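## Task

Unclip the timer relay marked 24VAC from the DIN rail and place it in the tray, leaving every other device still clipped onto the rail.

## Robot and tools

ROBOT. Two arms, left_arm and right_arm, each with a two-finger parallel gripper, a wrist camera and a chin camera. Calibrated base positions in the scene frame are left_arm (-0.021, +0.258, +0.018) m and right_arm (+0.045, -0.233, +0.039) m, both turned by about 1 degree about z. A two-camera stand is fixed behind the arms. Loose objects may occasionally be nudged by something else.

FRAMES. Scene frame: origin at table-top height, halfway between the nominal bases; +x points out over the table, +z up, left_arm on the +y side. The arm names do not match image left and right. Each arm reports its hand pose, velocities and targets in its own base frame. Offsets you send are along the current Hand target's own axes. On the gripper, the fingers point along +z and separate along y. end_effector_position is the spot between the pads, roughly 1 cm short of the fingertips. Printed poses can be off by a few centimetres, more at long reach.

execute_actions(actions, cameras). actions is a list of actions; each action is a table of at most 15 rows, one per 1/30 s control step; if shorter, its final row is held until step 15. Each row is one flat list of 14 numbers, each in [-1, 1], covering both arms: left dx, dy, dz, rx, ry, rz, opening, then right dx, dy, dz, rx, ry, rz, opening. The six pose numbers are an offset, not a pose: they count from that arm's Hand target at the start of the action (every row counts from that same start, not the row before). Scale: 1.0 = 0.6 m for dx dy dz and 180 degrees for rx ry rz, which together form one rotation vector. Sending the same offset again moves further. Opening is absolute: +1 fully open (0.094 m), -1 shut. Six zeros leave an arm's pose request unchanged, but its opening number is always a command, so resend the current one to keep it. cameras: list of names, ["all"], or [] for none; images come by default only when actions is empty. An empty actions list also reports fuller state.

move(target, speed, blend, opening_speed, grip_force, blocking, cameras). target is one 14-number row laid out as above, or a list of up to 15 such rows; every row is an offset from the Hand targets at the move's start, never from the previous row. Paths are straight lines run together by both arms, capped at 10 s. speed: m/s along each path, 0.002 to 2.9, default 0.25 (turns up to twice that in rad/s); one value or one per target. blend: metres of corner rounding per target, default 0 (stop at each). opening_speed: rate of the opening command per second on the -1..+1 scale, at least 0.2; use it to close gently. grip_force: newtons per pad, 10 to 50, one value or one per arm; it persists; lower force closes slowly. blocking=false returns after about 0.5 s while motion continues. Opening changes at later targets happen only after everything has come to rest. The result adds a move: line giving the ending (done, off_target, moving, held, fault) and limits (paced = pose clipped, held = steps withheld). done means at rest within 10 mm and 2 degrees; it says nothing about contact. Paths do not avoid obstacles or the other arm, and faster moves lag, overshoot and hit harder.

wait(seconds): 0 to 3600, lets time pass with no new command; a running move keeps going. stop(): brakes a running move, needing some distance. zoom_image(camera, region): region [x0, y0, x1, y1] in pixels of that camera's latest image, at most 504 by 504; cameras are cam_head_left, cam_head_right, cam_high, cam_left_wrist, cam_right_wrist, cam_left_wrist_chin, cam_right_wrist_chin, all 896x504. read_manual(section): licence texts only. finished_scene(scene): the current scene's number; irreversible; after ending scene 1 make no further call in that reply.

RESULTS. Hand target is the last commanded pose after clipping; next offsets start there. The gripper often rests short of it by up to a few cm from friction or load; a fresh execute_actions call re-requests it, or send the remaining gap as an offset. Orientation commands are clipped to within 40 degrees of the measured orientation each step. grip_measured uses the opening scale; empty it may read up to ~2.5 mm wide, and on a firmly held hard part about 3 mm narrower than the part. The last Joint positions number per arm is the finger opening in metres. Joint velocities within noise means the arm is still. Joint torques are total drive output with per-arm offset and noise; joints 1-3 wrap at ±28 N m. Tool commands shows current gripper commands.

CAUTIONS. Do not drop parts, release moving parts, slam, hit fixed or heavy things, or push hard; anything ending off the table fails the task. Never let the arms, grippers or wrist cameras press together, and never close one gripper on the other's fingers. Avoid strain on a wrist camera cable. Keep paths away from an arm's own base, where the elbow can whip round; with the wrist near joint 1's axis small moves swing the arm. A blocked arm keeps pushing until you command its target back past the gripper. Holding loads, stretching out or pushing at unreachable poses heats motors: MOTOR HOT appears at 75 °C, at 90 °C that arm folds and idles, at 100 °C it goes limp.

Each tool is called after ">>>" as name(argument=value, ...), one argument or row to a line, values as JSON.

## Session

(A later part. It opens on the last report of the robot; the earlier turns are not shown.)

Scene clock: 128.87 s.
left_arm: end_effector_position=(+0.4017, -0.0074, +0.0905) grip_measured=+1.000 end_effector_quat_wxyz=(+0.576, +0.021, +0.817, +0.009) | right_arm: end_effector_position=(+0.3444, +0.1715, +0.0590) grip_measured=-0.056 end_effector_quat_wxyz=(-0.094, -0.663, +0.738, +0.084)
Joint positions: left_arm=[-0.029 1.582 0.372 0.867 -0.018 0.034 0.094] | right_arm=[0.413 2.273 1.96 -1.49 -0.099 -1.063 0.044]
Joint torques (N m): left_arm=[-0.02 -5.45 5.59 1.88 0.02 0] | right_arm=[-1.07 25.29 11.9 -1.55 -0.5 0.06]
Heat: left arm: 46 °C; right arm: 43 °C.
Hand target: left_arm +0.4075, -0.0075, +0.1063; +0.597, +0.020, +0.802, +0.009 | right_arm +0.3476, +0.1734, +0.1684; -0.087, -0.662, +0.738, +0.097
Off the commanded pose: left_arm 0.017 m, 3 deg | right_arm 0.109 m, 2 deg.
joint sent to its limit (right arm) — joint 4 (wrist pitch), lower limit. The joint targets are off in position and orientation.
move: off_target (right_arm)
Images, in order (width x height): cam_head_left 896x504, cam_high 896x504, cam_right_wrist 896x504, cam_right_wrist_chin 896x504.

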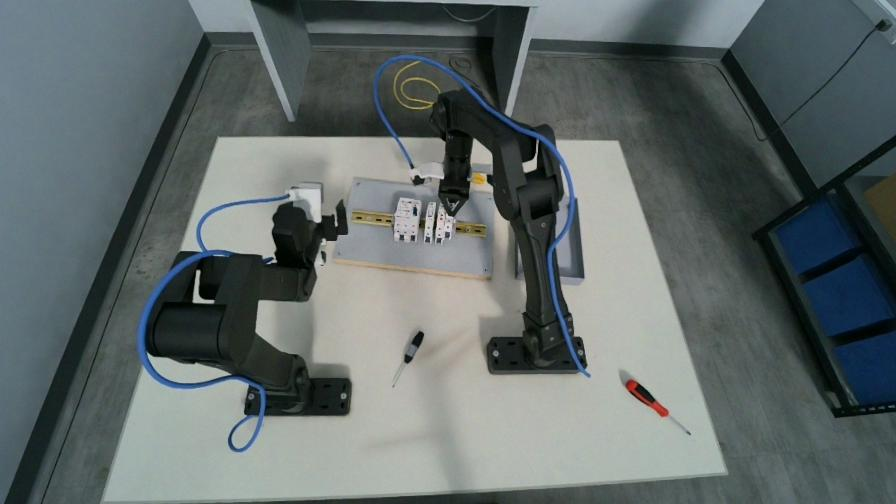

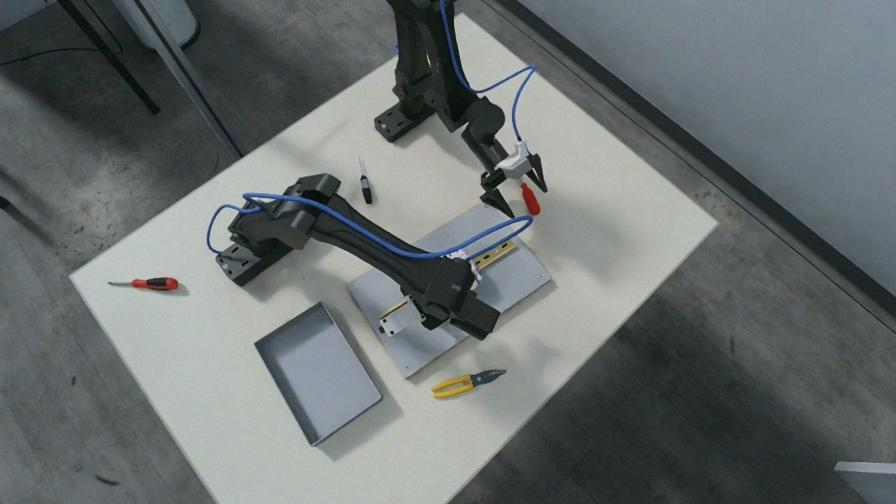

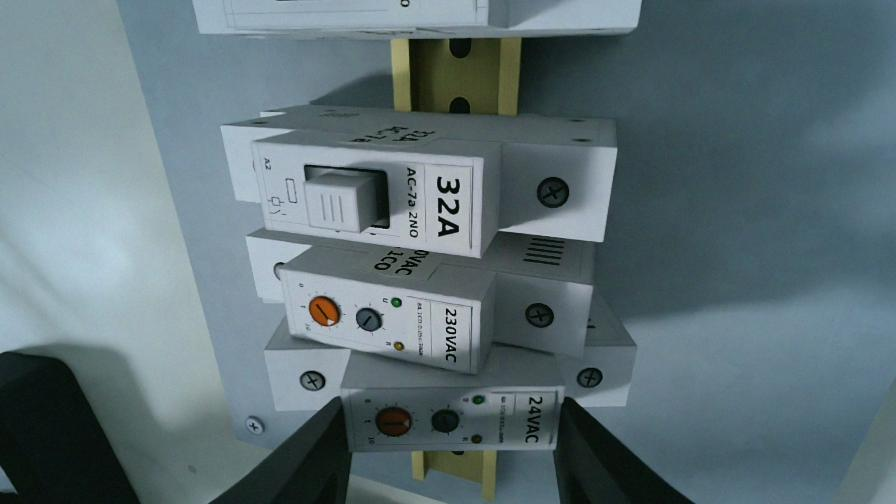

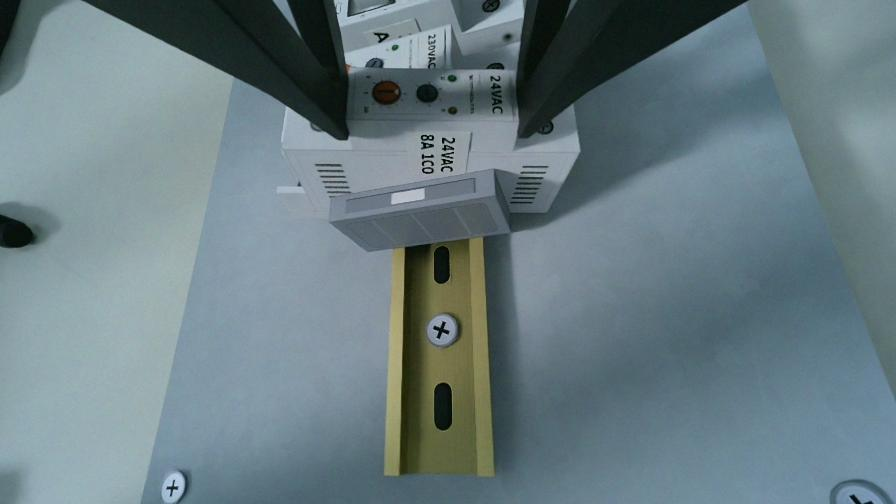

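>>> move(
  target=[0,0,0,0,0,0,1,0.0015,-0.052,0.1655,0,0,0,-0.25],
  speed=0.25,
)

>>> move(
  target=[0,0,0,0,0,0,1,-0.001,-0.0116,-0.0032,0,0,0,-0.25],
  speed=0.05,
  cameras=["cam_right_wrist","cam_right_wrist_chin"],
)

Scene clock: 134.50 s.
left_arm: end_effector_position=(+0.4017, -0.0074, +0.0905) grip_measured=+1.000 end_effector_quat_wxyz=(+0.576, +0.021, +0.817, +0.009) | right_arm: end_effector_position=(+0.3442, +0.1713, +0.0555) grip_measured=-0.056 end_effector_quat_wxyz=(-0.099, -0.662, +0.737, +0.090)
Joint positions: left_arm=[-0.029 1.582 0.372 0.867 -0.018 0.034 0.094] | right_arm=[0.409 2.287 1.967 -1.496 -0.107 -1.068 0.044]
Joint torques (N m): left_arm=[-0.02 -5.45 5.57 1.89 0.02 0] | right_arm=[-1.32 -9.16 10.99 -0.84 -0.35 -0.15]
Motor temperatures (°C): left_arm=[32 33 46 46 29 30 30] | right_arm=[29 43 43 32 28 30 33]
Heat: left arm: 46 °C; right arm: 43 °C.
Hand target: left_arm +0.4075, -0.0075, +0.1063; +0.597, +0.020, +0.802, +0.009 | right_arm +0.3520, +0.1721, +0.0644; -0.087, -0.662, +0.738, +0.097
Off the commanded pose: left_arm 0.017 m, 3 deg | right_arm 0.012 m, 2 deg.
move: off_target (right_arm)

Scene clock: 135.30 s.
left_arm: end_effector_position=(+0.4017, -0.0074, +0.0905) grip_measured=+1.000 end_effector_quat_wxyz=(+0.576, +0.021, +0.817, +0.009) | right_arm: end_effector_position=(+0.3446, +0.1713, +0.0559) grip_measured=-0.056 end_effector_quat_wxyz=(-0.111, -0.663, +0.734, +0.094)
Joint positions: left_arm=[-0.029 1.582 0.372 0.867 -0.018 0.034 0.094] | right_arm=[0.409 2.321 2.02 -1.542 -0.106 -1.074 0.044]
Joint torques (N m): left_arm=[-0.02 -5.45 5.59 1.88 0.03 0] | right_arm=[-1.94 -9.51 11.25 -0.68 -0.34 -0.16]
Heat: left arm: 46 °C; right arm: 43 °C.
Hand target: left_arm +0.4075, -0.0075, +0.1063; +0.597, +0.020, +0.802, +0.009 | right_arm +0.3593, +0.1718, +0.0644; -0.087, -0.662, +0.738, +0.097
Off the commanded pose: left_arm 0.017 m, 3 deg | right_arm 0.017 m, 3 deg.
move: off_target (right_arm)

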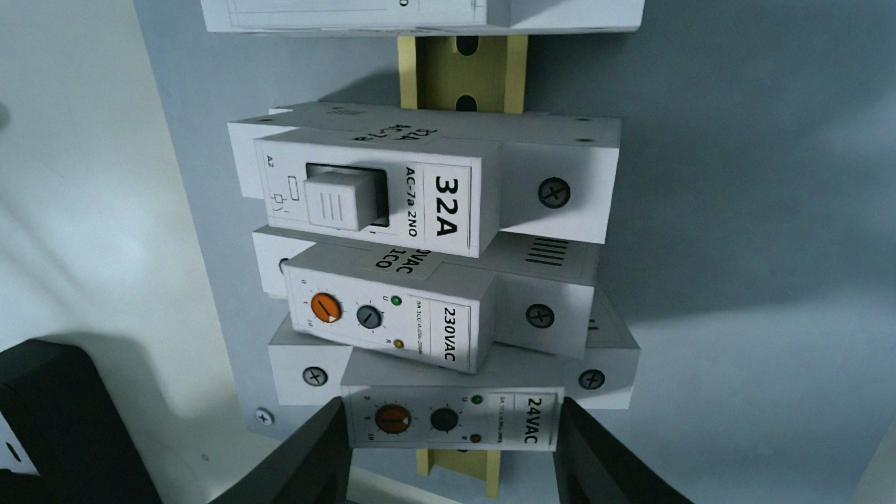

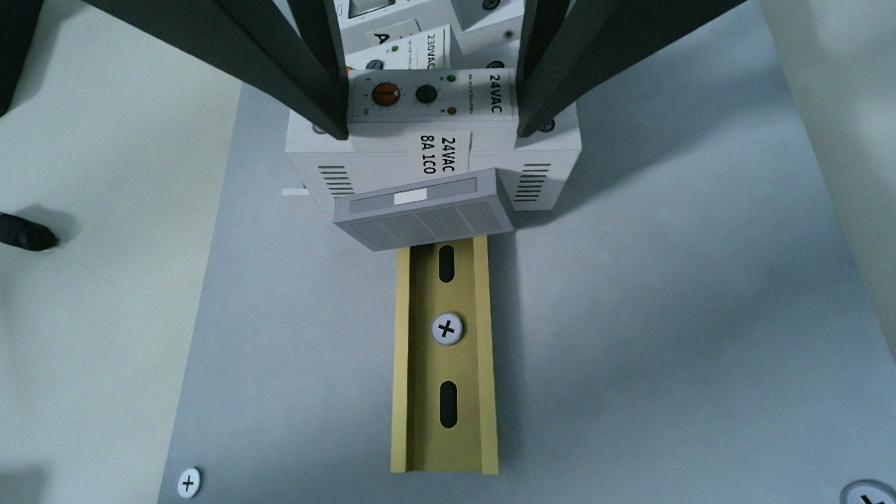

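>>> move(
  target=[0,0,0,0,0,0,1,0.001,0.0442,0.05,0.083,0,0,-0.25],
  speed=0.06,
)

>>> move(
  target=[0,0,0,0,0,0,1,0,0,0,0,0,0,0.2],
  opening_speed=0.4,
  cameras=["cam_right_wrist","cam_right_wrist_chin"],
)

Scene clock: 157.67 s.
left_arm: end_effector_position=(+0.4017, -0.0074, +0.0905) grip_measured=+1.000 end_effector_quat_wxyz=(+0.576, +0.021, +0.817, +0.009) | right_arm: end_effector_position=(+0.3303, +0.1754, +0.0537) grip_measured=-0.056 end_effector_quat_wxyz=(+0.007, -0.666, +0.746, +0.006)
Joint positions: left_arm=[-0.029 1.582 0.372 0.867 -0.018 0.034 0.094] | right_arm=[0.478 1.983 1.517 -1.095 -0.016 -0.98 0.044]
Joint torques (N m): left_arm=[-0.02 -5.44 5.57 1.88 0.02 0] | right_arm=[0.95 -7.56 3.1 0.29 0.1 0.07]
Heat: left arm: 47 °C; right arm: 43 °C.
Hand target: left_arm +0.4075, -0.0075, +0.1063; +0.597, +0.020, +0.802, +0.009 | right_arm +0.3261, +0.1748, +0.0423; +0.000, -0.668, +0.745, +0.000
Off the commanded pose: left_arm 0.017 m, 3 deg | right_arm 0.012 m, 1 deg.
move: off_target (right_arm)

Scene clock: 159.13 s.
left_arm: end_effector_position=(+0.4017, -0.0074, +0.0905) grip_measured=+1.000 end_effector_quat_wxyz=(+0.576, +0.021, +0.817, +0.009) | right_arm: end_effector_position=(+0.3299, +0.1744, +0.0483) grip_measured=+0.197 end_effector_quat_wxyz=(+0.007, -0.667, +0.745, +0.000)
Joint positions: left_arm=[-0.029 1.582 0.372 0.867 -0.018 0.034 0.094] | right_arm=[0.482 1.983 1.495 -1.071 -0.004 -0.979 0.056]
Joint torques (N m): left_arm=[-0.02 -5.44 5.57 1.89 0.03 0] | right_arm=[0.62 -7.62 4.97 0.05 -0.03 0.07]
Heat: left arm: 47 °C; right arm: 43 °C.
Hand target: left_arm +0.4075, -0.0075, +0.1063; +0.597, +0.020, +0.802, +0.009 | right_arm +0.3260, +0.1748, +0.0423; +0.000, -0.668, +0.744, +0.000
Off the commanded pose: left_arm 0.017 m, 3 deg | right_arm 0.007 m, 1 deg.
move: done

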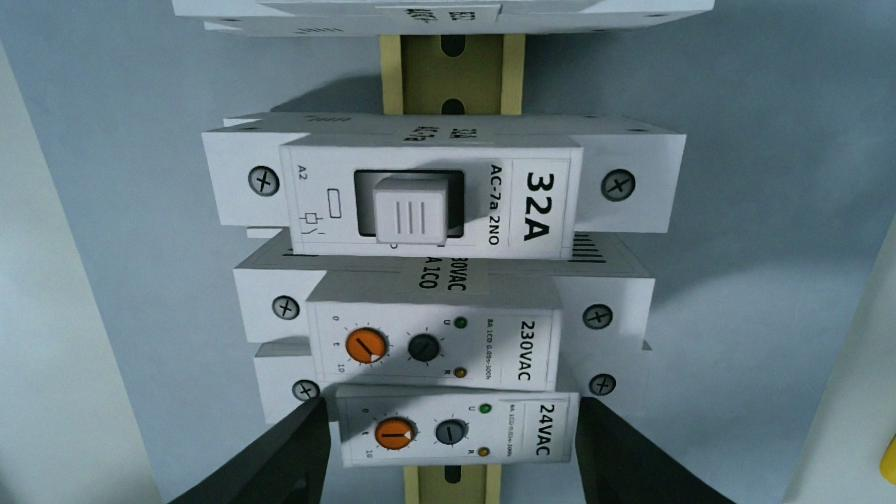

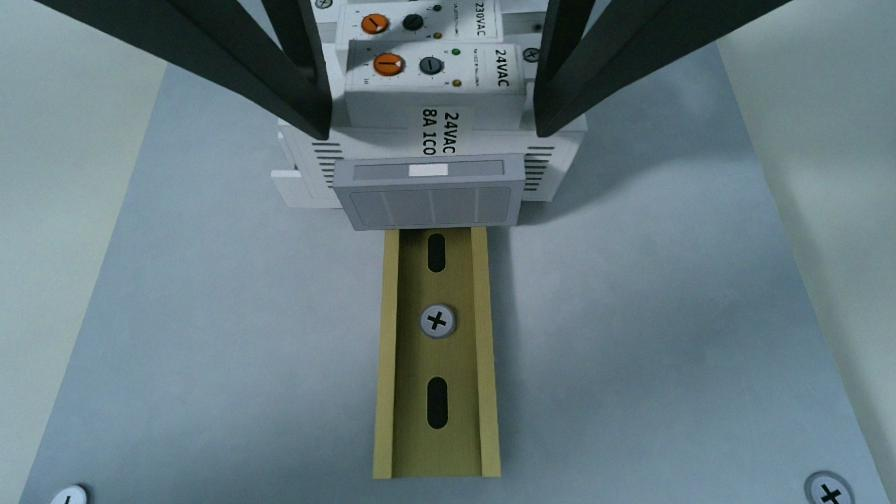

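>>> move(
  target=[
    [0,0,0,0,0,0,1,0.006,0,-0.05,0,0,0,0.2],
    [0,0,0,0,0,0,1,-0.0043,0.002,-0.05,0,-0.139,0,0.2],
  ],
  speed=0.1,
  cameras=["cam_right_wrist","cam_right_wrist_chin"],
)

Scene clock: 172.00 s.
left_arm: end_effector_position=(+0.4017, -0.0074, +0.0905) grip_measured=+1.000 end_effector_quat_wxyz=(+0.576, +0.021, +0.817, +0.009) | right_arm: end_effector_position=(+0.3266, +0.1761, +0.0640) grip_measured=+0.198 end_effector_quat_wxyz=(+0.144, -0.651, +0.732, +0.139)
Joint positions: left_arm=[-0.029 1.582 0.372 0.867 -0.018 0.034 0.094] | right_arm=[0.315 1.825 1.283 -0.869 -0.37 -1.109 0.056]
Joint torques (N m): left_arm=[-0.02 -5.45 5.59 1.89 0.03 0] | right_arm=[-0.7 -9.37 5.11 0.33 -0.61 -0.09]
Heat: left arm: 47 °C; right arm: 42 °C.
Hand target: left_arm +0.4075, -0.0075, +0.1063; +0.597, +0.020, +0.802, +0.009 | right_arm +0.3252, +0.1775, +0.0723; +0.161, -0.652, +0.727, +0.145
Off the commanded pose: left_arm 0.017 m, 3 deg | right_arm 0.008 m, 2 deg.
move: done

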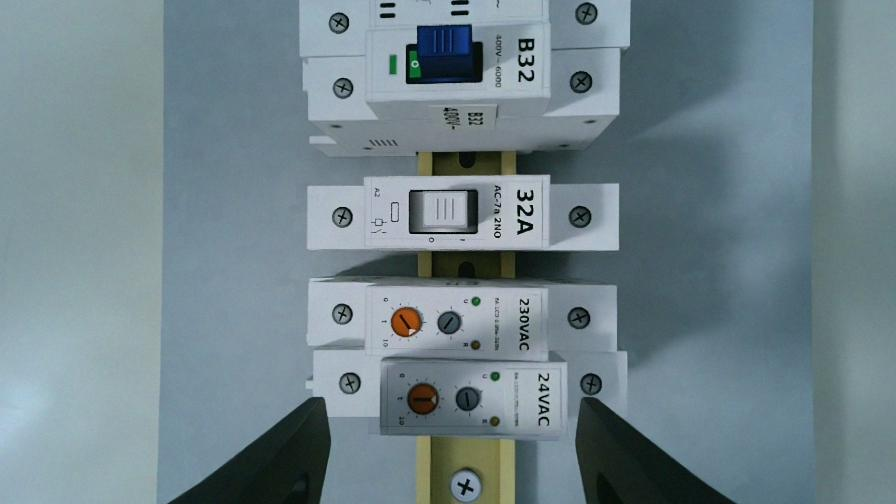

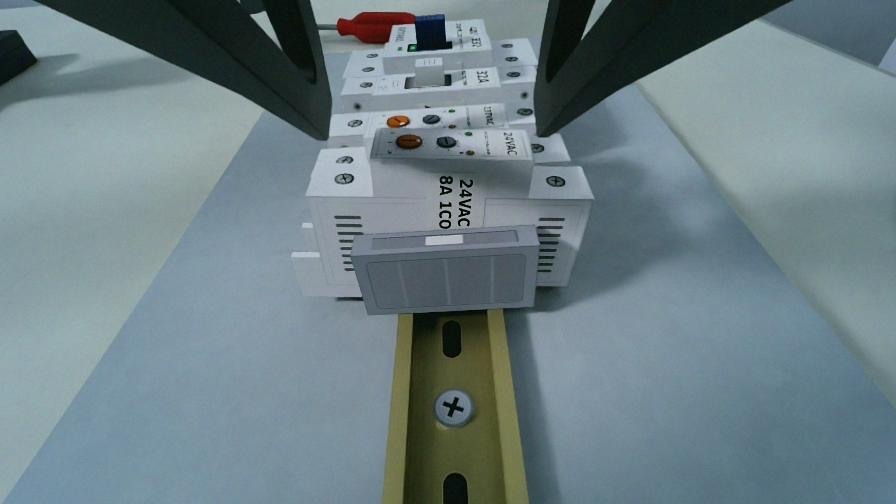

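>>> move(
  target=[0,0,0,0,0,0,1,0.0068,-0.0083,0.0152,0,0,0,0.2],
  speed=0.06,
  cameras=["cam_right_wrist","cam_right_wrist_chin"],
)

Scene clock: 179.93 s.
left_arm: end_effector_position=(+0.4017, -0.0074, +0.0905) grip_measured=+1.000 end_effector_quat_wxyz=(+0.576, +0.021, +0.817, +0.009) | right_arm: end_effector_position=(+0.3346, +0.1766, +0.0653) grip_measured=+0.198 end_effector_quat_wxyz=(+0.159, -0.652, +0.729, +0.132)
Joint positions: left_arm=[-0.029 1.582 0.372 0.867 -0.018 0.034 0.094] | right_arm=[0.309 1.825 1.283 -0.837 -0.372 -1.115 0.056]
Joint torques (N m): left_arm=[-0.03 -5.45 5.59 1.89 0.02 0] | right_arm=[-0.62 -7.25 4.67 0.44 -0.62 -0.1]
Heat: left arm: 48 °C; right arm: 42 °C.
Hand target: left_arm +0.4075, -0.0075, +0.1063; +0.597, +0.020, +0.802, +0.009 | right_arm +0.3300, +0.1771, +0.0622; +0.161, -0.652, +0.727, +0.145
Off the commanded pose: left_arm 0.017 m, 3 deg | right_arm 0.005 m, 1 deg.
move: done

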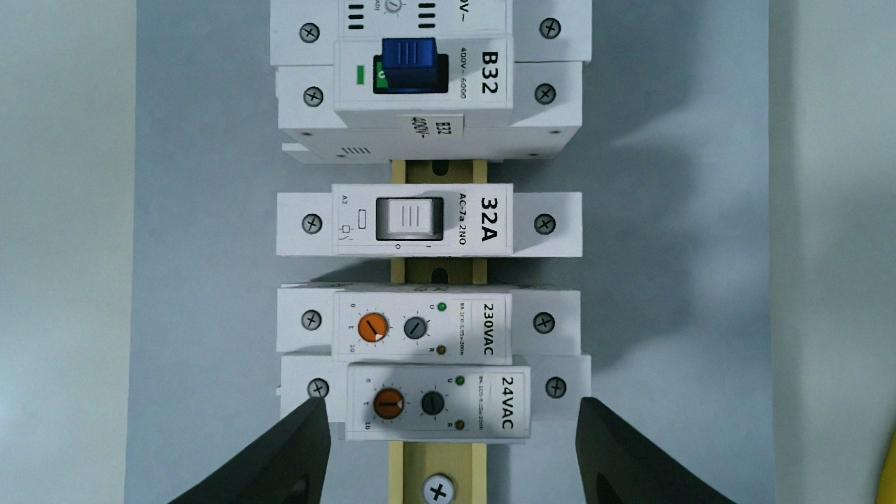

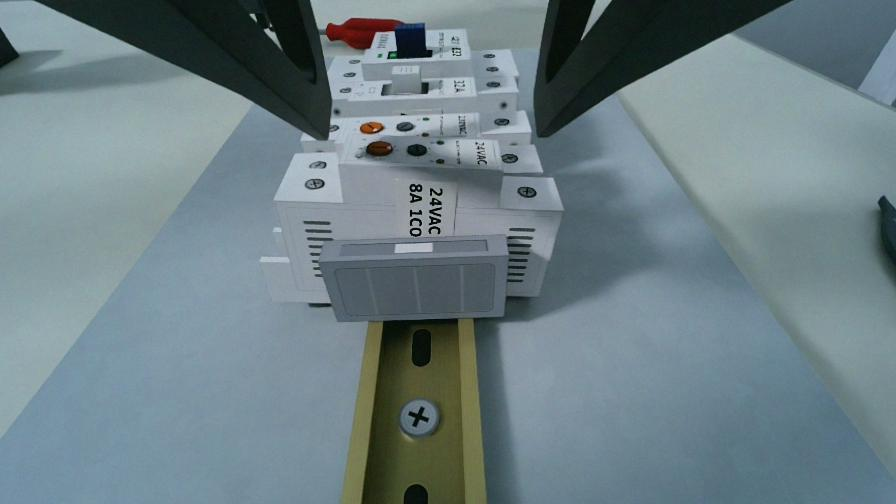

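>>> move(
  target=[0,0,0,0,0,0,1,0.0118,0.0045,0.0185,0,0,0,0.2],
  speed=0.06,
  cameras=["cam_right_wrist","cam_right_wrist_chin"],
)

Scene clock: 185.37 s.
left_arm: end_effector_position=(+0.4017, -0.0074, +0.0905) grip_measured=+1.000 end_effector_quat_wxyz=(+0.576, +0.021, +0.817, +0.009) | right_arm: end_effector_position=(+0.3302, +0.1753, +0.0526) grip_measured=+0.198 end_effector_quat_wxyz=(+0.159, -0.653, +0.729, +0.133)
Joint positions: left_arm=[-0.029 1.582 0.372 0.867 -0.018 0.034 0.094] | right_arm=[0.309 1.825 1.23 -0.785 -0.372 -1.117 0.056]
Joint torques (N m): left_arm=[-0.03 -5.45 5.59 1.88 0.02 0] | right_arm=[-0.77 -6.8 5.04 0.39 -0.63 -0.09]
Heat: left arm: 48 °C; right arm: 42 °C.
Hand target: left_arm +0.4075, -0.0075, +0.1063; +0.597, +0.020, +0.802, +0.009 | right_arm +0.3272, +0.1757, +0.0492; +0.161, -0.652, +0.727, +0.145
Off the commanded pose: left_arm 0.017 m, 3 deg | right_arm 0.005 m, 1 deg.
move: done

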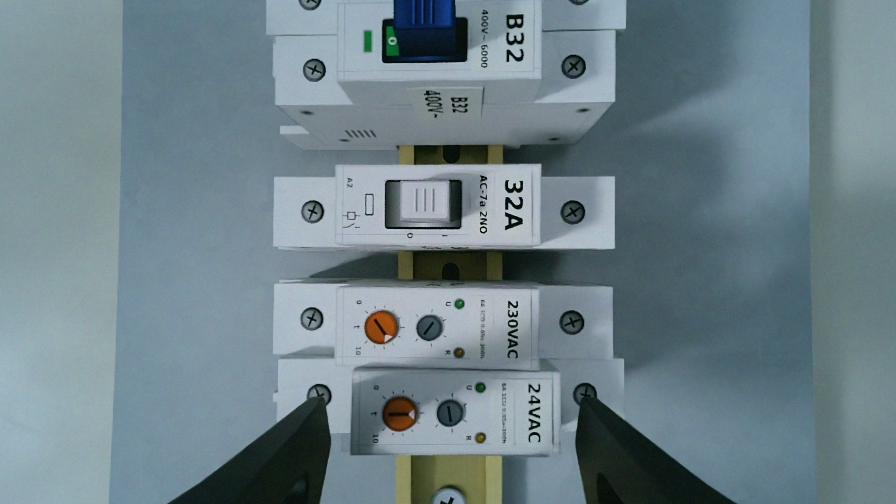

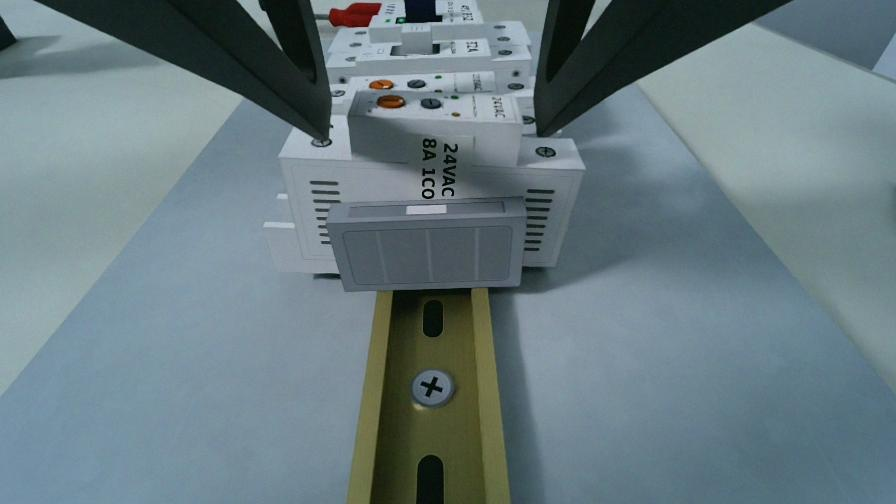

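>>> move(
  target=[0,0,0,0,0,0,1,0.007,0,-0.003,0,0,0,0.2],
  speed=0.06,
)

>>> move(
  target=[0,0,0,0,0,0,1,0,0,0,0,0,0,-0.25],
  opening_speed=0.3,
  cameras=["cam_right_wrist","cam_right_wrist_chin"],
)

Scene clock: 191.43 s.
left_arm: end_effector_position=(+0.4017, -0.0074, +0.0905) grip_measured=+1.000 end_effector_quat_wxyz=(+0.576, +0.021, +0.817, +0.009) | right_arm: end_effector_position=(+0.3306, +0.1702, +0.0506) grip_measured=+0.198 end_effector_quat_wxyz=(+0.158, -0.652, +0.730, +0.133)
Joint positions: left_arm=[-0.029 1.582 0.372 0.867 -0.018 0.034 0.094] | right_arm=[0.294 1.825 1.222 -0.783 -0.374 -1.129 0.056]
Joint torques (N m): left_arm=[-0.02 -5.44 5.59 1.88 0.02 0] | right_arm=[-0.58 -7.17 5.08 0.33 -0.63 -0.09]
Heat: left arm: 48 °C; right arm: 42 °C.
Hand target: left_arm +0.4075, -0.0075, +0.1063; +0.597, +0.020, +0.802, +0.009 | right_arm +0.3266, +0.1712, +0.0490; +0.161, -0.652, +0.727, +0.145
Off the commanded pose: left_arm 0.017 m, 3 deg | right_arm 0.004 m, 1 deg.
move: done

Scene clock: 193.13 s.
left_arm: end_effector_position=(+0.4017, -0.0074, +0.0905) grip_measured=+1.000 end_effector_quat_wxyz=(+0.576, +0.021, +0.817, +0.009) | right_arm: end_effector_position=(+0.3305, +0.1704, +0.0507) grip_measured=-0.072 end_effector_quat_wxyz=(+0.158, -0.652, +0.729, +0.133)
Joint positions: left_arm=[-0.029 1.582 0.372 0.867 -0.018 0.034 0.094] | right_arm=[0.294 1.825 1.222 -0.783 -0.376 -1.13 0.044]
Joint torques (N m): left_arm=[-0.02 -5.44 5.59 1.88 0.03 0] | right_arm=[-0.61 -7.1 5.07 0.34 -0.62 -0.08]
Heat: left arm: 48 °C; right arm: 42 °C.
Hand target: left_arm +0.4075, -0.0075, +0.1063; +0.597, +0.020, +0.802, +0.009 | right_arm +0.3266, +0.1712, +0.0490; +0.161, -0.652, +0.727, +0.145
Off the commanded pose: left_arm 0.017 m, 3 deg | right_arm 0.004 m, 1 deg.
move: done

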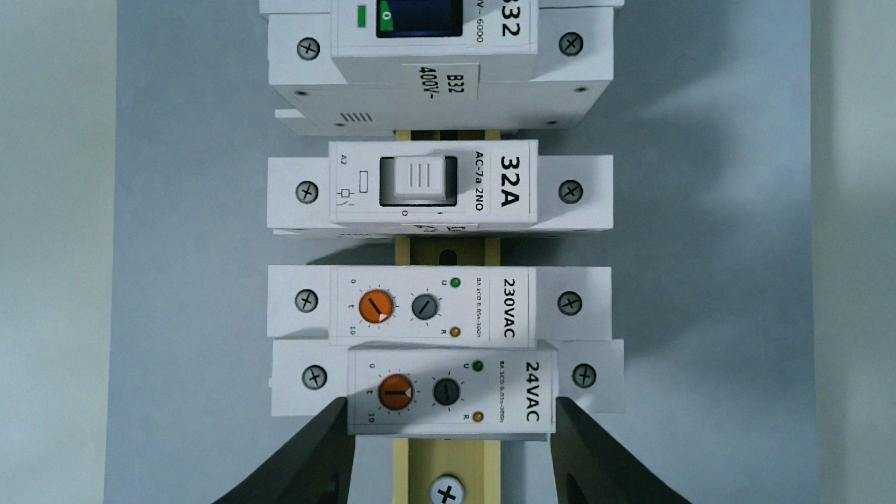

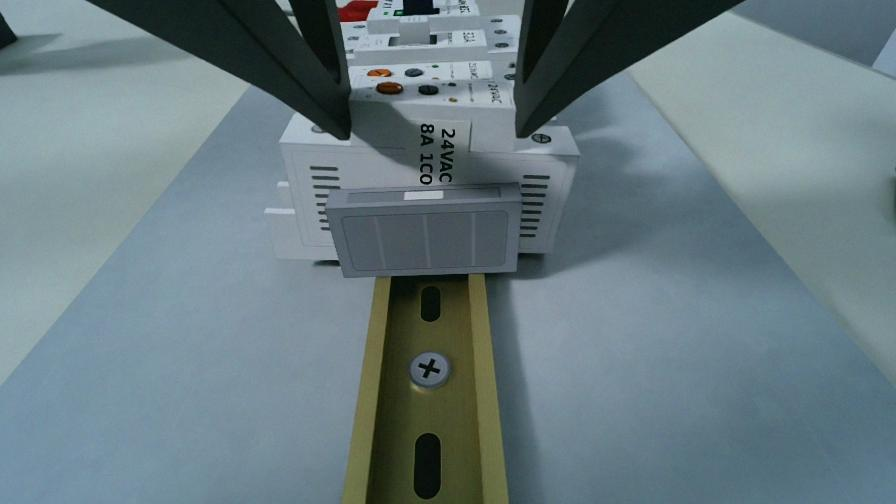

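>>> move(
  target=[0,0,0,0,0,0,1,-0.002,-0.042,-0.005,-0.141,0,0.066,-0.25],
  speed=0.05,
  cameras=["cam_right_wrist","cam_right_wrist_chin"],
)

Scene clock: 204.10 s.
left_arm: end_effector_position=(+0.4017, -0.0074, +0.0905) grip_measured=+1.000 end_effector_quat_wxyz=(+0.576, +0.021, +0.817, +0.009) | right_arm: end_effector_position=(+0.3470, +0.1657, +0.0497) grip_measured=-0.247 end_effector_quat_wxyz=(-0.009, -0.596, +0.743, +0.304)
Joint positions: left_arm=[-0.029 1.582 0.372 0.867 -0.018 0.034 0.094] | right_arm=[0.202 2.318 1.882 -1.466 -0.532 -1.241 0.035]
Joint torques (N m): left_arm=[-0.02 -5.45 5.59 1.89 0.03 0] | right_arm=[-0.66 -8.44 8.76 -0.89 -0.73 -0.14]
Heat: left arm: 48 °C; right arm: 42 °C.
Hand target: left_arm +0.4075, -0.0075, +0.1063; +0.597, +0.020, +0.802, +0.009 | right_arm +0.3517, +0.1683, +0.0523; -0.001, -0.593, +0.740, +0.317
Off the commanded pose: left_arm 0.017 m, 3 deg | right_arm 0.006 m, 2 deg.
move: done

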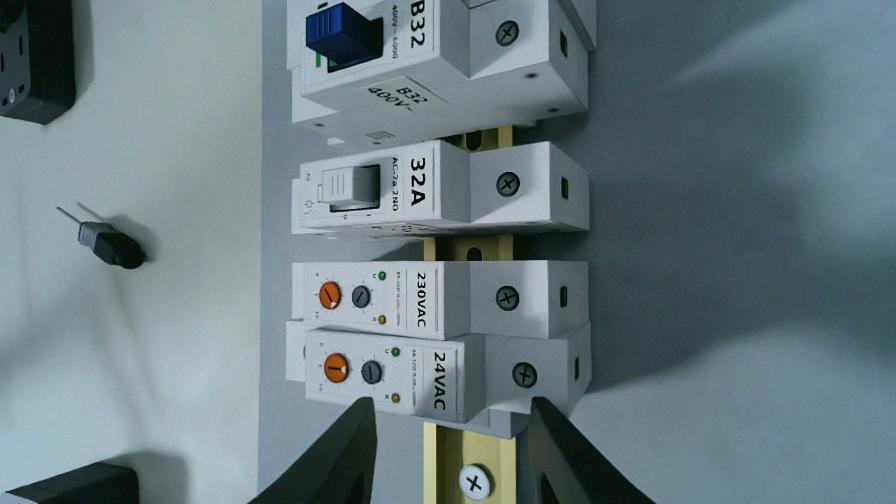

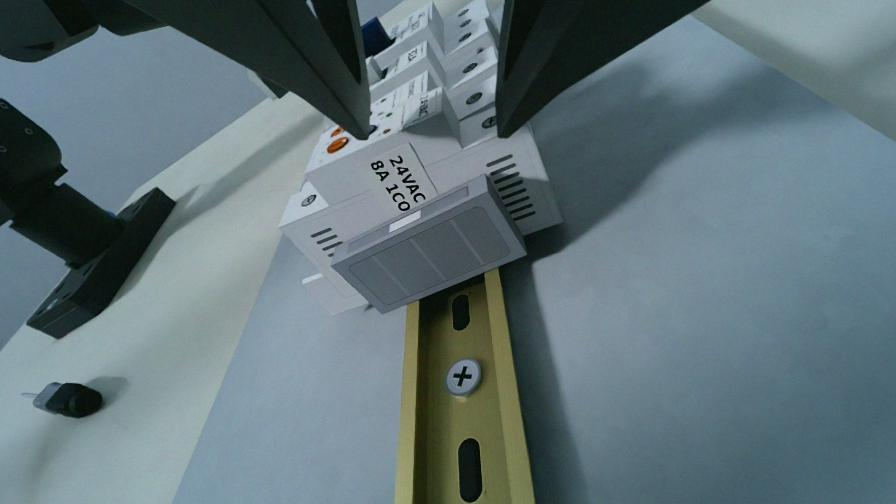

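>>> move(
  target=[
    [0,0,0,0,0,0,1,0,0,-0.045,0,0,0,0.2],
    [0,0,0,0,0,0,1,-0.0188,0.0562,-0.025,0.141,0,-0.066,0.2],
  ],
  speed=0.12,
  opening_speed=1,
)

>>> move(
  target=[0,0,0,0,0,0,1,0,0,0,0,0.069,0,0.2],
  cameras=["cam_right_wrist","cam_right_wrist_chin"],
)

Scene clock: 218.63 s.
left_arm: end_effector_position=(+0.4017, -0.0074, +0.0905) grip_measured=+1.000 end_effector_quat_wxyz=(+0.576, +0.021, +0.817, +0.009) | right_arm: end_effector_position=(+0.3341, +0.1715, +0.0771) grip_measured=+0.197 end_effector_quat_wxyz=(+0.149, -0.650, +0.730, +0.146)
Joint positions: left_arm=[-0.029 1.582 0.372 0.867 -0.018 0.034 0.094] | right_arm=[0.286 1.833 1.342 -0.926 -0.393 -1.138 0.056]
Joint torques (N m): left_arm=[-0.02 -5.44 5.57 1.89 0.03 0] | right_arm=[0.58 -9.54 5.15 0.28 -0.41 0.06]
Heat: left arm: 49 °C; right arm: 42 °C.
Hand target: left_arm +0.4075, -0.0075, +0.1063; +0.597, +0.020, +0.802, +0.009 | right_arm +0.3312, +0.1744, +0.0844; +0.161, -0.652, +0.727, +0.145
Off the commanded pose: left_arm 0.017 m, 3 deg | right_arm 0.008 m, 1 deg.
move: done

Scene clock: 219.97 s.
left_arm: end_effector_position=(+0.4017, -0.0074, +0.0905) grip_measured=+1.000 end_effector_quat_wxyz=(+0.576, +0.021, +0.817, +0.009) | right_arm: end_effector_position=(+0.3269, +0.1697, +0.0797) grip_measured=+0.197 end_effector_quat_wxyz=(+0.079, -0.663, +0.741, +0.074)
Joint positions: left_arm=[-0.029 1.582 0.372 0.867 -0.018 0.034 0.094] | right_arm=[0.382 1.855 1.431 -1.046 -0.192 -1.068 0.056]
Joint torques (N m): left_arm=[-0.03 -5.44 5.57 1.89 0.02 0] | right_arm=[0.54 -6.34 9.89 -0.06 -0.21 0.08]
Heat: left arm: 49 °C; right arm: 42 °C.
Hand target: left_arm +0.4075, -0.0075, +0.1063; +0.597, +0.020, +0.802, +0.009 | right_arm +0.3312, +0.1744, +0.0843; +0.082, -0.664, +0.740, +0.073
Off the commanded pose: left_arm 0.017 m, 3 deg | right_arm 0.008 m, 0 deg.
move: done

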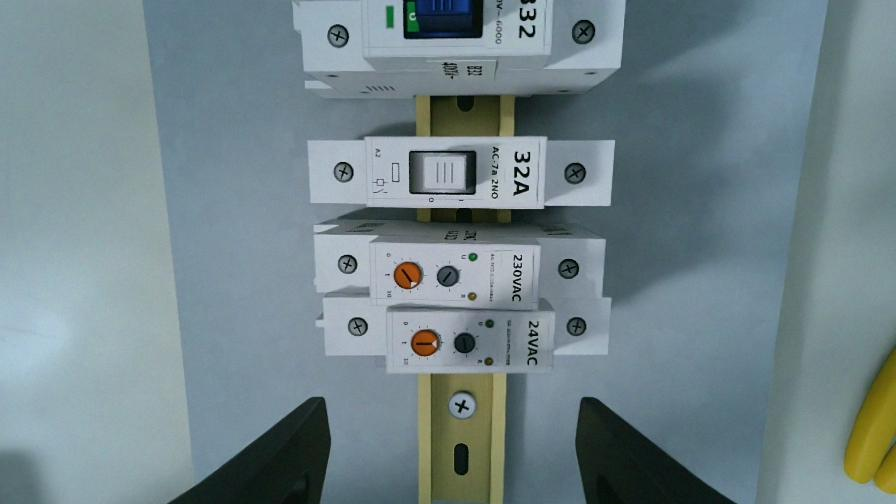

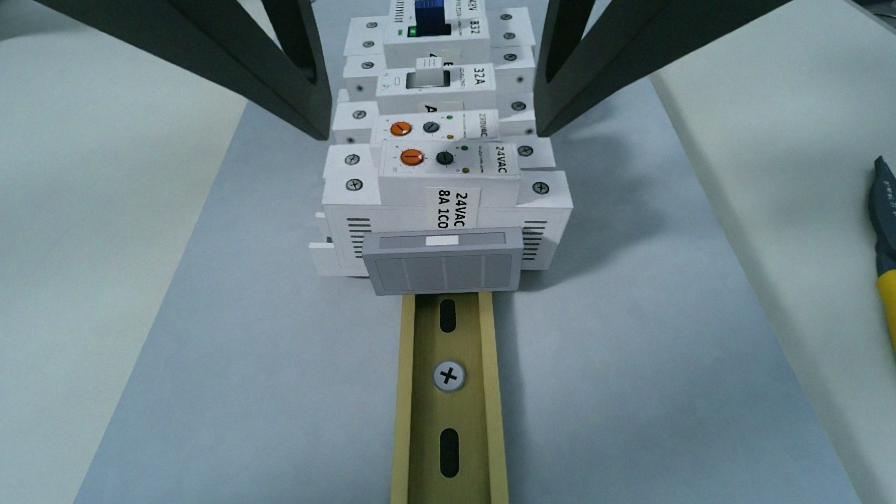

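>>> move(
  target=[0,0,0,0,0,0,1,-0.0043,-0.0063,0.035,0,0,0,0.2],
  speed=0.08,
  cameras=["cam_right_wrist","cam_right_wrist_chin"],
)

Scene clock: 227.87 s.
left_arm: end_effector_position=(+0.4017, -0.0074, +0.0905) grip_measured=+1.000 end_effector_quat_wxyz=(+0.576, +0.021, +0.817, +0.009) | right_arm: end_effector_position=(+0.3331, +0.1769, +0.0670) grip_measured=+0.197 end_effector_quat_wxyz=(+0.080, -0.663, +0.741, +0.073)
Joint positions: left_arm=[-0.029 1.582 0.372 0.867 -0.018 0.034 0.094] | right_arm=[0.395 1.895 1.431 -1.002 -0.191 -1.056 0.056]
Joint torques (N m): left_arm=[-0.02 -5.44 5.59 1.88 0.03 0] | right_arm=[0.7 -6.53 7.32 0.19 -0.21 0.08]
Heat: left arm: 49 °C; right arm: 42 °C.
Hand target: left_arm +0.4075, -0.0075, +0.1063; +0.597, +0.020, +0.802, +0.009 | right_arm +0.3357, +0.1811, +0.0644; +0.082, -0.664, +0.740, +0.074
Off the commanded pose: left_arm 0.017 m, 3 deg | right_arm 0.006 m, 0 deg.
move: done

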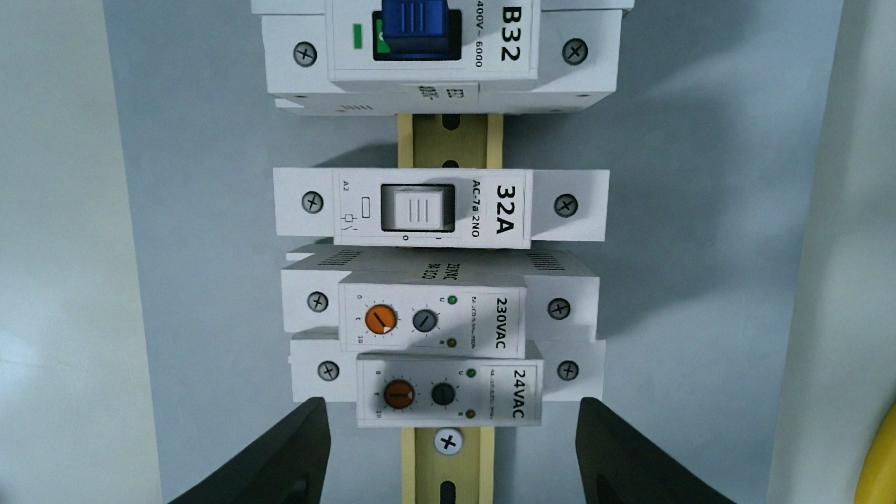

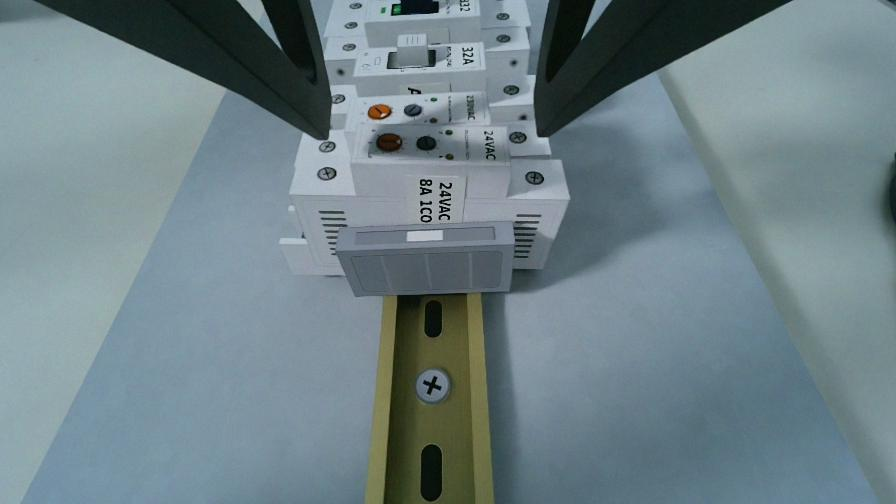

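>>> move(
  target=[0,0,0,0,0,0,1,0.0047,0,0.023,0,0,0,0.2],
  speed=0.06,
)

>>> move(
  target=[0,0,0,0,0,0,1,0,0,0,0,0,0,0],
  cameras=["cam_right_wrist","cam_right_wrist_chin"],
)

Scene clock: 232.50 s.
left_arm: end_effector_position=(+0.4017, -0.0074, +0.0905) grip_measured=+1.000 end_effector_quat_wxyz=(+0.576, +0.021, +0.817, +0.009) | right_arm: end_effector_position=(+0.3391, +0.1793, +0.0599) grip_measured=+0.197 end_effector_quat_wxyz=(+0.089, -0.663, +0.740, +0.070)
Joint positions: left_arm=[-0.029 1.582 0.372 0.867 -0.018 0.034 0.094] | right_arm=[0.395 1.908 1.418 -0.957 -0.19 -1.054 0.056]
Joint torques (N m): left_arm=[-0.03 -5.45 5.59 1.88 0.02 0] | right_arm=[0.7 -6.48 4.92 0.33 -0.22 0.05]
Heat: left arm: 49 °C; right arm: 42 °C.
Hand target: left_arm +0.4075, -0.0075, +0.1063; +0.597, +0.020, +0.802, +0.009 | right_arm +0.3356, +0.1813, +0.0503; +0.082, -0.664, +0.740, +0.074
Off the commanded pose: left_arm 0.017 m, 3 deg | right_arm 0.010 m, 1 deg.
move: done

Scene clock: 233.00 s.
left_arm: end_effector_position=(+0.4017, -0.0074, +0.0905) grip_measured=+1.000 end_effector_quat_wxyz=(+0.576, +0.021, +0.817, +0.009) | right_arm: end_effector_position=(+0.3406, +0.1798, +0.0601) grip_measured=+0.003 end_effector_quat_wxyz=(+0.092, -0.663, +0.740, +0.068)
Joint positions: left_arm=[-0.029 1.582 0.372 0.867 -0.018 0.034 0.094] | right_arm=[0.395 1.908 1.418 -0.951 -0.19 -1.054 0.047]
Joint torques (N m): left_arm=[-0.03 -5.44 5.57 1.88 0.02 0] | right_arm=[0.65 -6.57 5.04 0.25 -0.22 0.05]
Heat: left arm: 49 °C; right arm: 42 °C.
Hand target: left_arm +0.4075, -0.0075, +0.1063; +0.597, +0.020, +0.802, +0.009 | right_arm +0.3357, +0.1813, +0.0503; +0.082, -0.664, +0.740, +0.073
Off the commanded pose: left_arm 0.017 m, 3 deg | right_arm 0.011 m, 1 deg.
move: done

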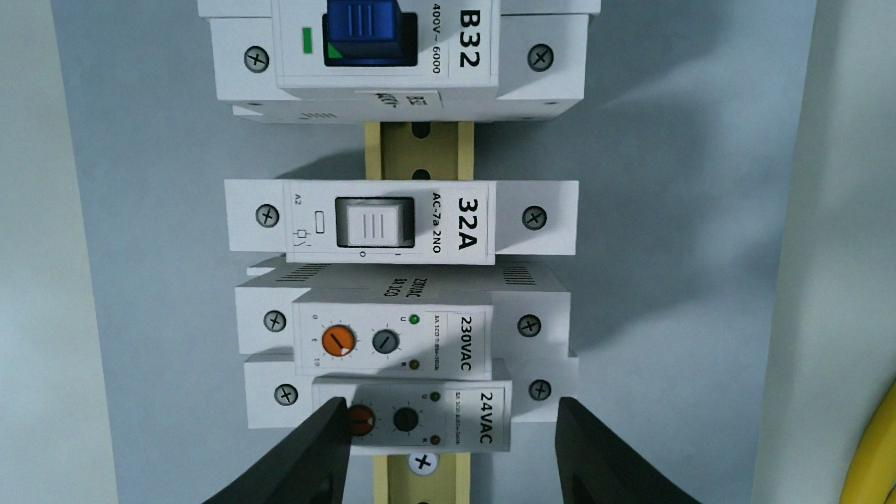

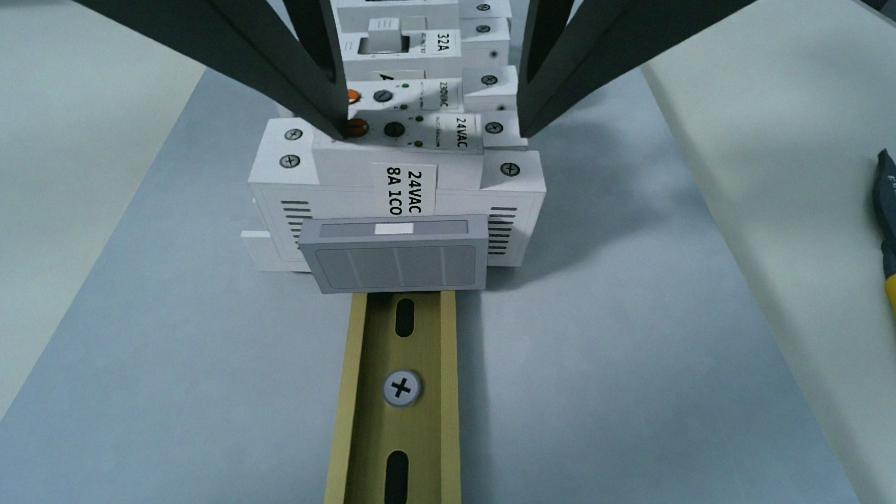

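>>> move(
  target=[
    [0,0,0,0,0,0,1,-0.0035,0,-0.015,0,0,0,0.35],
    [0,0,0,0,0,0,1,-0.0025,0.0117,-0.015,0,0,0,0.35],
  ],
  speed=0.06,
  cameras=["cam_right_wrist","cam_right_wrist_chin"],
)

Scene clock: 237.27 s.
left_arm: end_effector_position=(+0.4017, -0.0074, +0.0905) grip_measured=+1.000 end_effector_quat_wxyz=(+0.576, +0.021, +0.817, +0.009) | right_arm: end_effector_position=(+0.3348, +0.1809, +0.0577) grip_measured=+0.347 end_effector_quat_wxyz=(+0.083, -0.663, +0.740, +0.072)
Joint positions: left_arm=[-0.029 1.582 0.372 0.867 -0.018 0.034 0.094] | right_arm=[0.403 1.908 1.41 -0.96 -0.189 -1.047 0.063]
Joint torques (N m): left_arm=[-0.03 -5.45 5.59 1.88 0.03 0] | right_arm=[0.58 -8.91 5.07 0.06 -0.21 0.07]
Heat: left arm: 49 °C; right arm: 42 °C.
Hand target: left_arm +0.4075, -0.0075, +0.1063; +0.597, +0.020, +0.802, +0.009 | right_arm +0.3286, +0.1815, +0.0595; +0.081, -0.664, +0.740, +0.074
Off the commanded pose: left_arm 0.017 m, 3 deg | right_arm 0.006 m, 0 deg.
move: done

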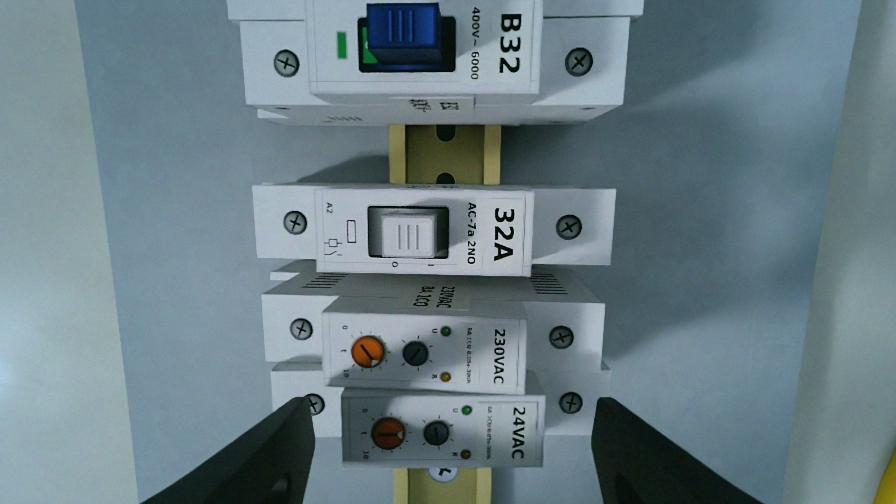

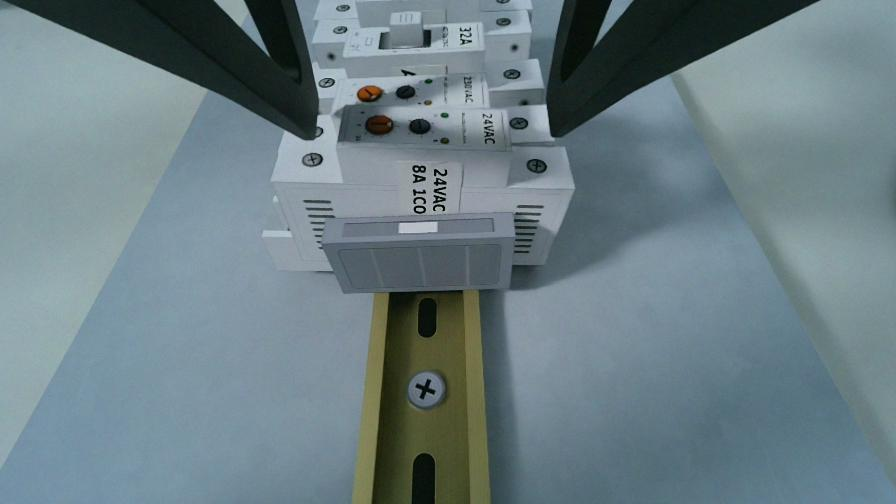

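>>> move(
  target=[0,0,0,0,0,0,1,0.0113,0.0035,0.01,0,0,0,0.3],
  speed=0.06,
  cameras=["cam_right_wrist","cam_right_wrist_chin"],
)

Scene clock: 241.37 s.
left_arm: end_effector_position=(+0.4017, -0.0074, +0.0905) grip_measured=+1.000 end_effector_quat_wxyz=(+0.576, +0.021, +0.817, +0.009) | right_arm: end_effector_position=(+0.3269, +0.1774, +0.0473) grip_measured=+0.303 end_effector_quat_wxyz=(+0.072, -0.663, +0.742, +0.075)
Joint positions: left_arm=[-0.029 1.582 0.372 0.867 -0.018 0.034 0.094] | right_arm=[0.403 1.908 1.37 -0.944 -0.189 -1.047 0.061]
Joint torques (N m): left_arm=[-0.02 -5.44 5.57 1.88 0.02 0] | right_arm=[-0.31 -9.46 4.93 0.2 -0.23 -0.04]
Heat: left arm: 49 °C; right arm: 42 °C.
Hand target: left_arm +0.4075, -0.0075, +0.1063; +0.597, +0.020, +0.802, +0.009 | right_arm +0.3260, +0.1765, +0.0522; +0.082, -0.664, +0.740, +0.073
Off the commanded pose: left_arm 0.017 m, 3 deg | right_arm 0.005 m, 1 deg.
move: done

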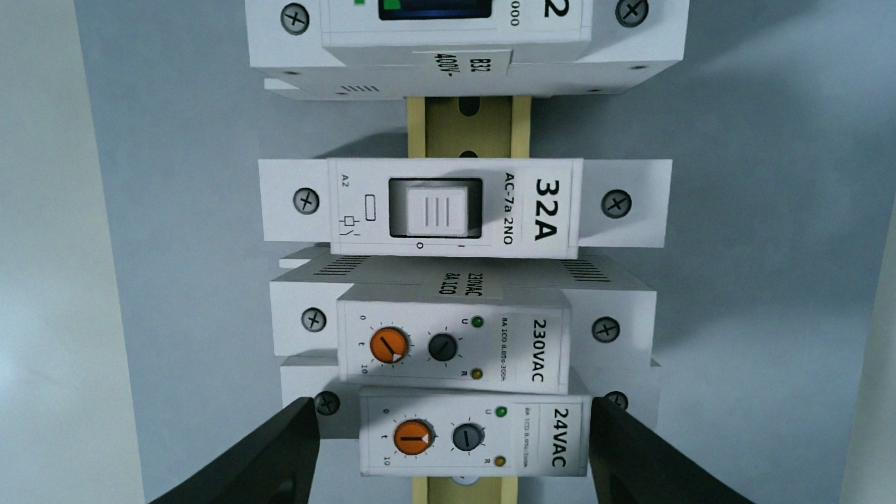

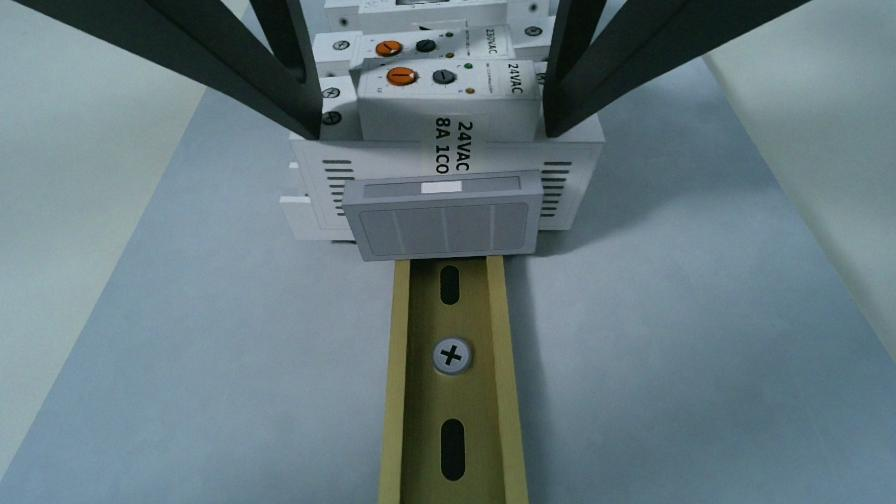

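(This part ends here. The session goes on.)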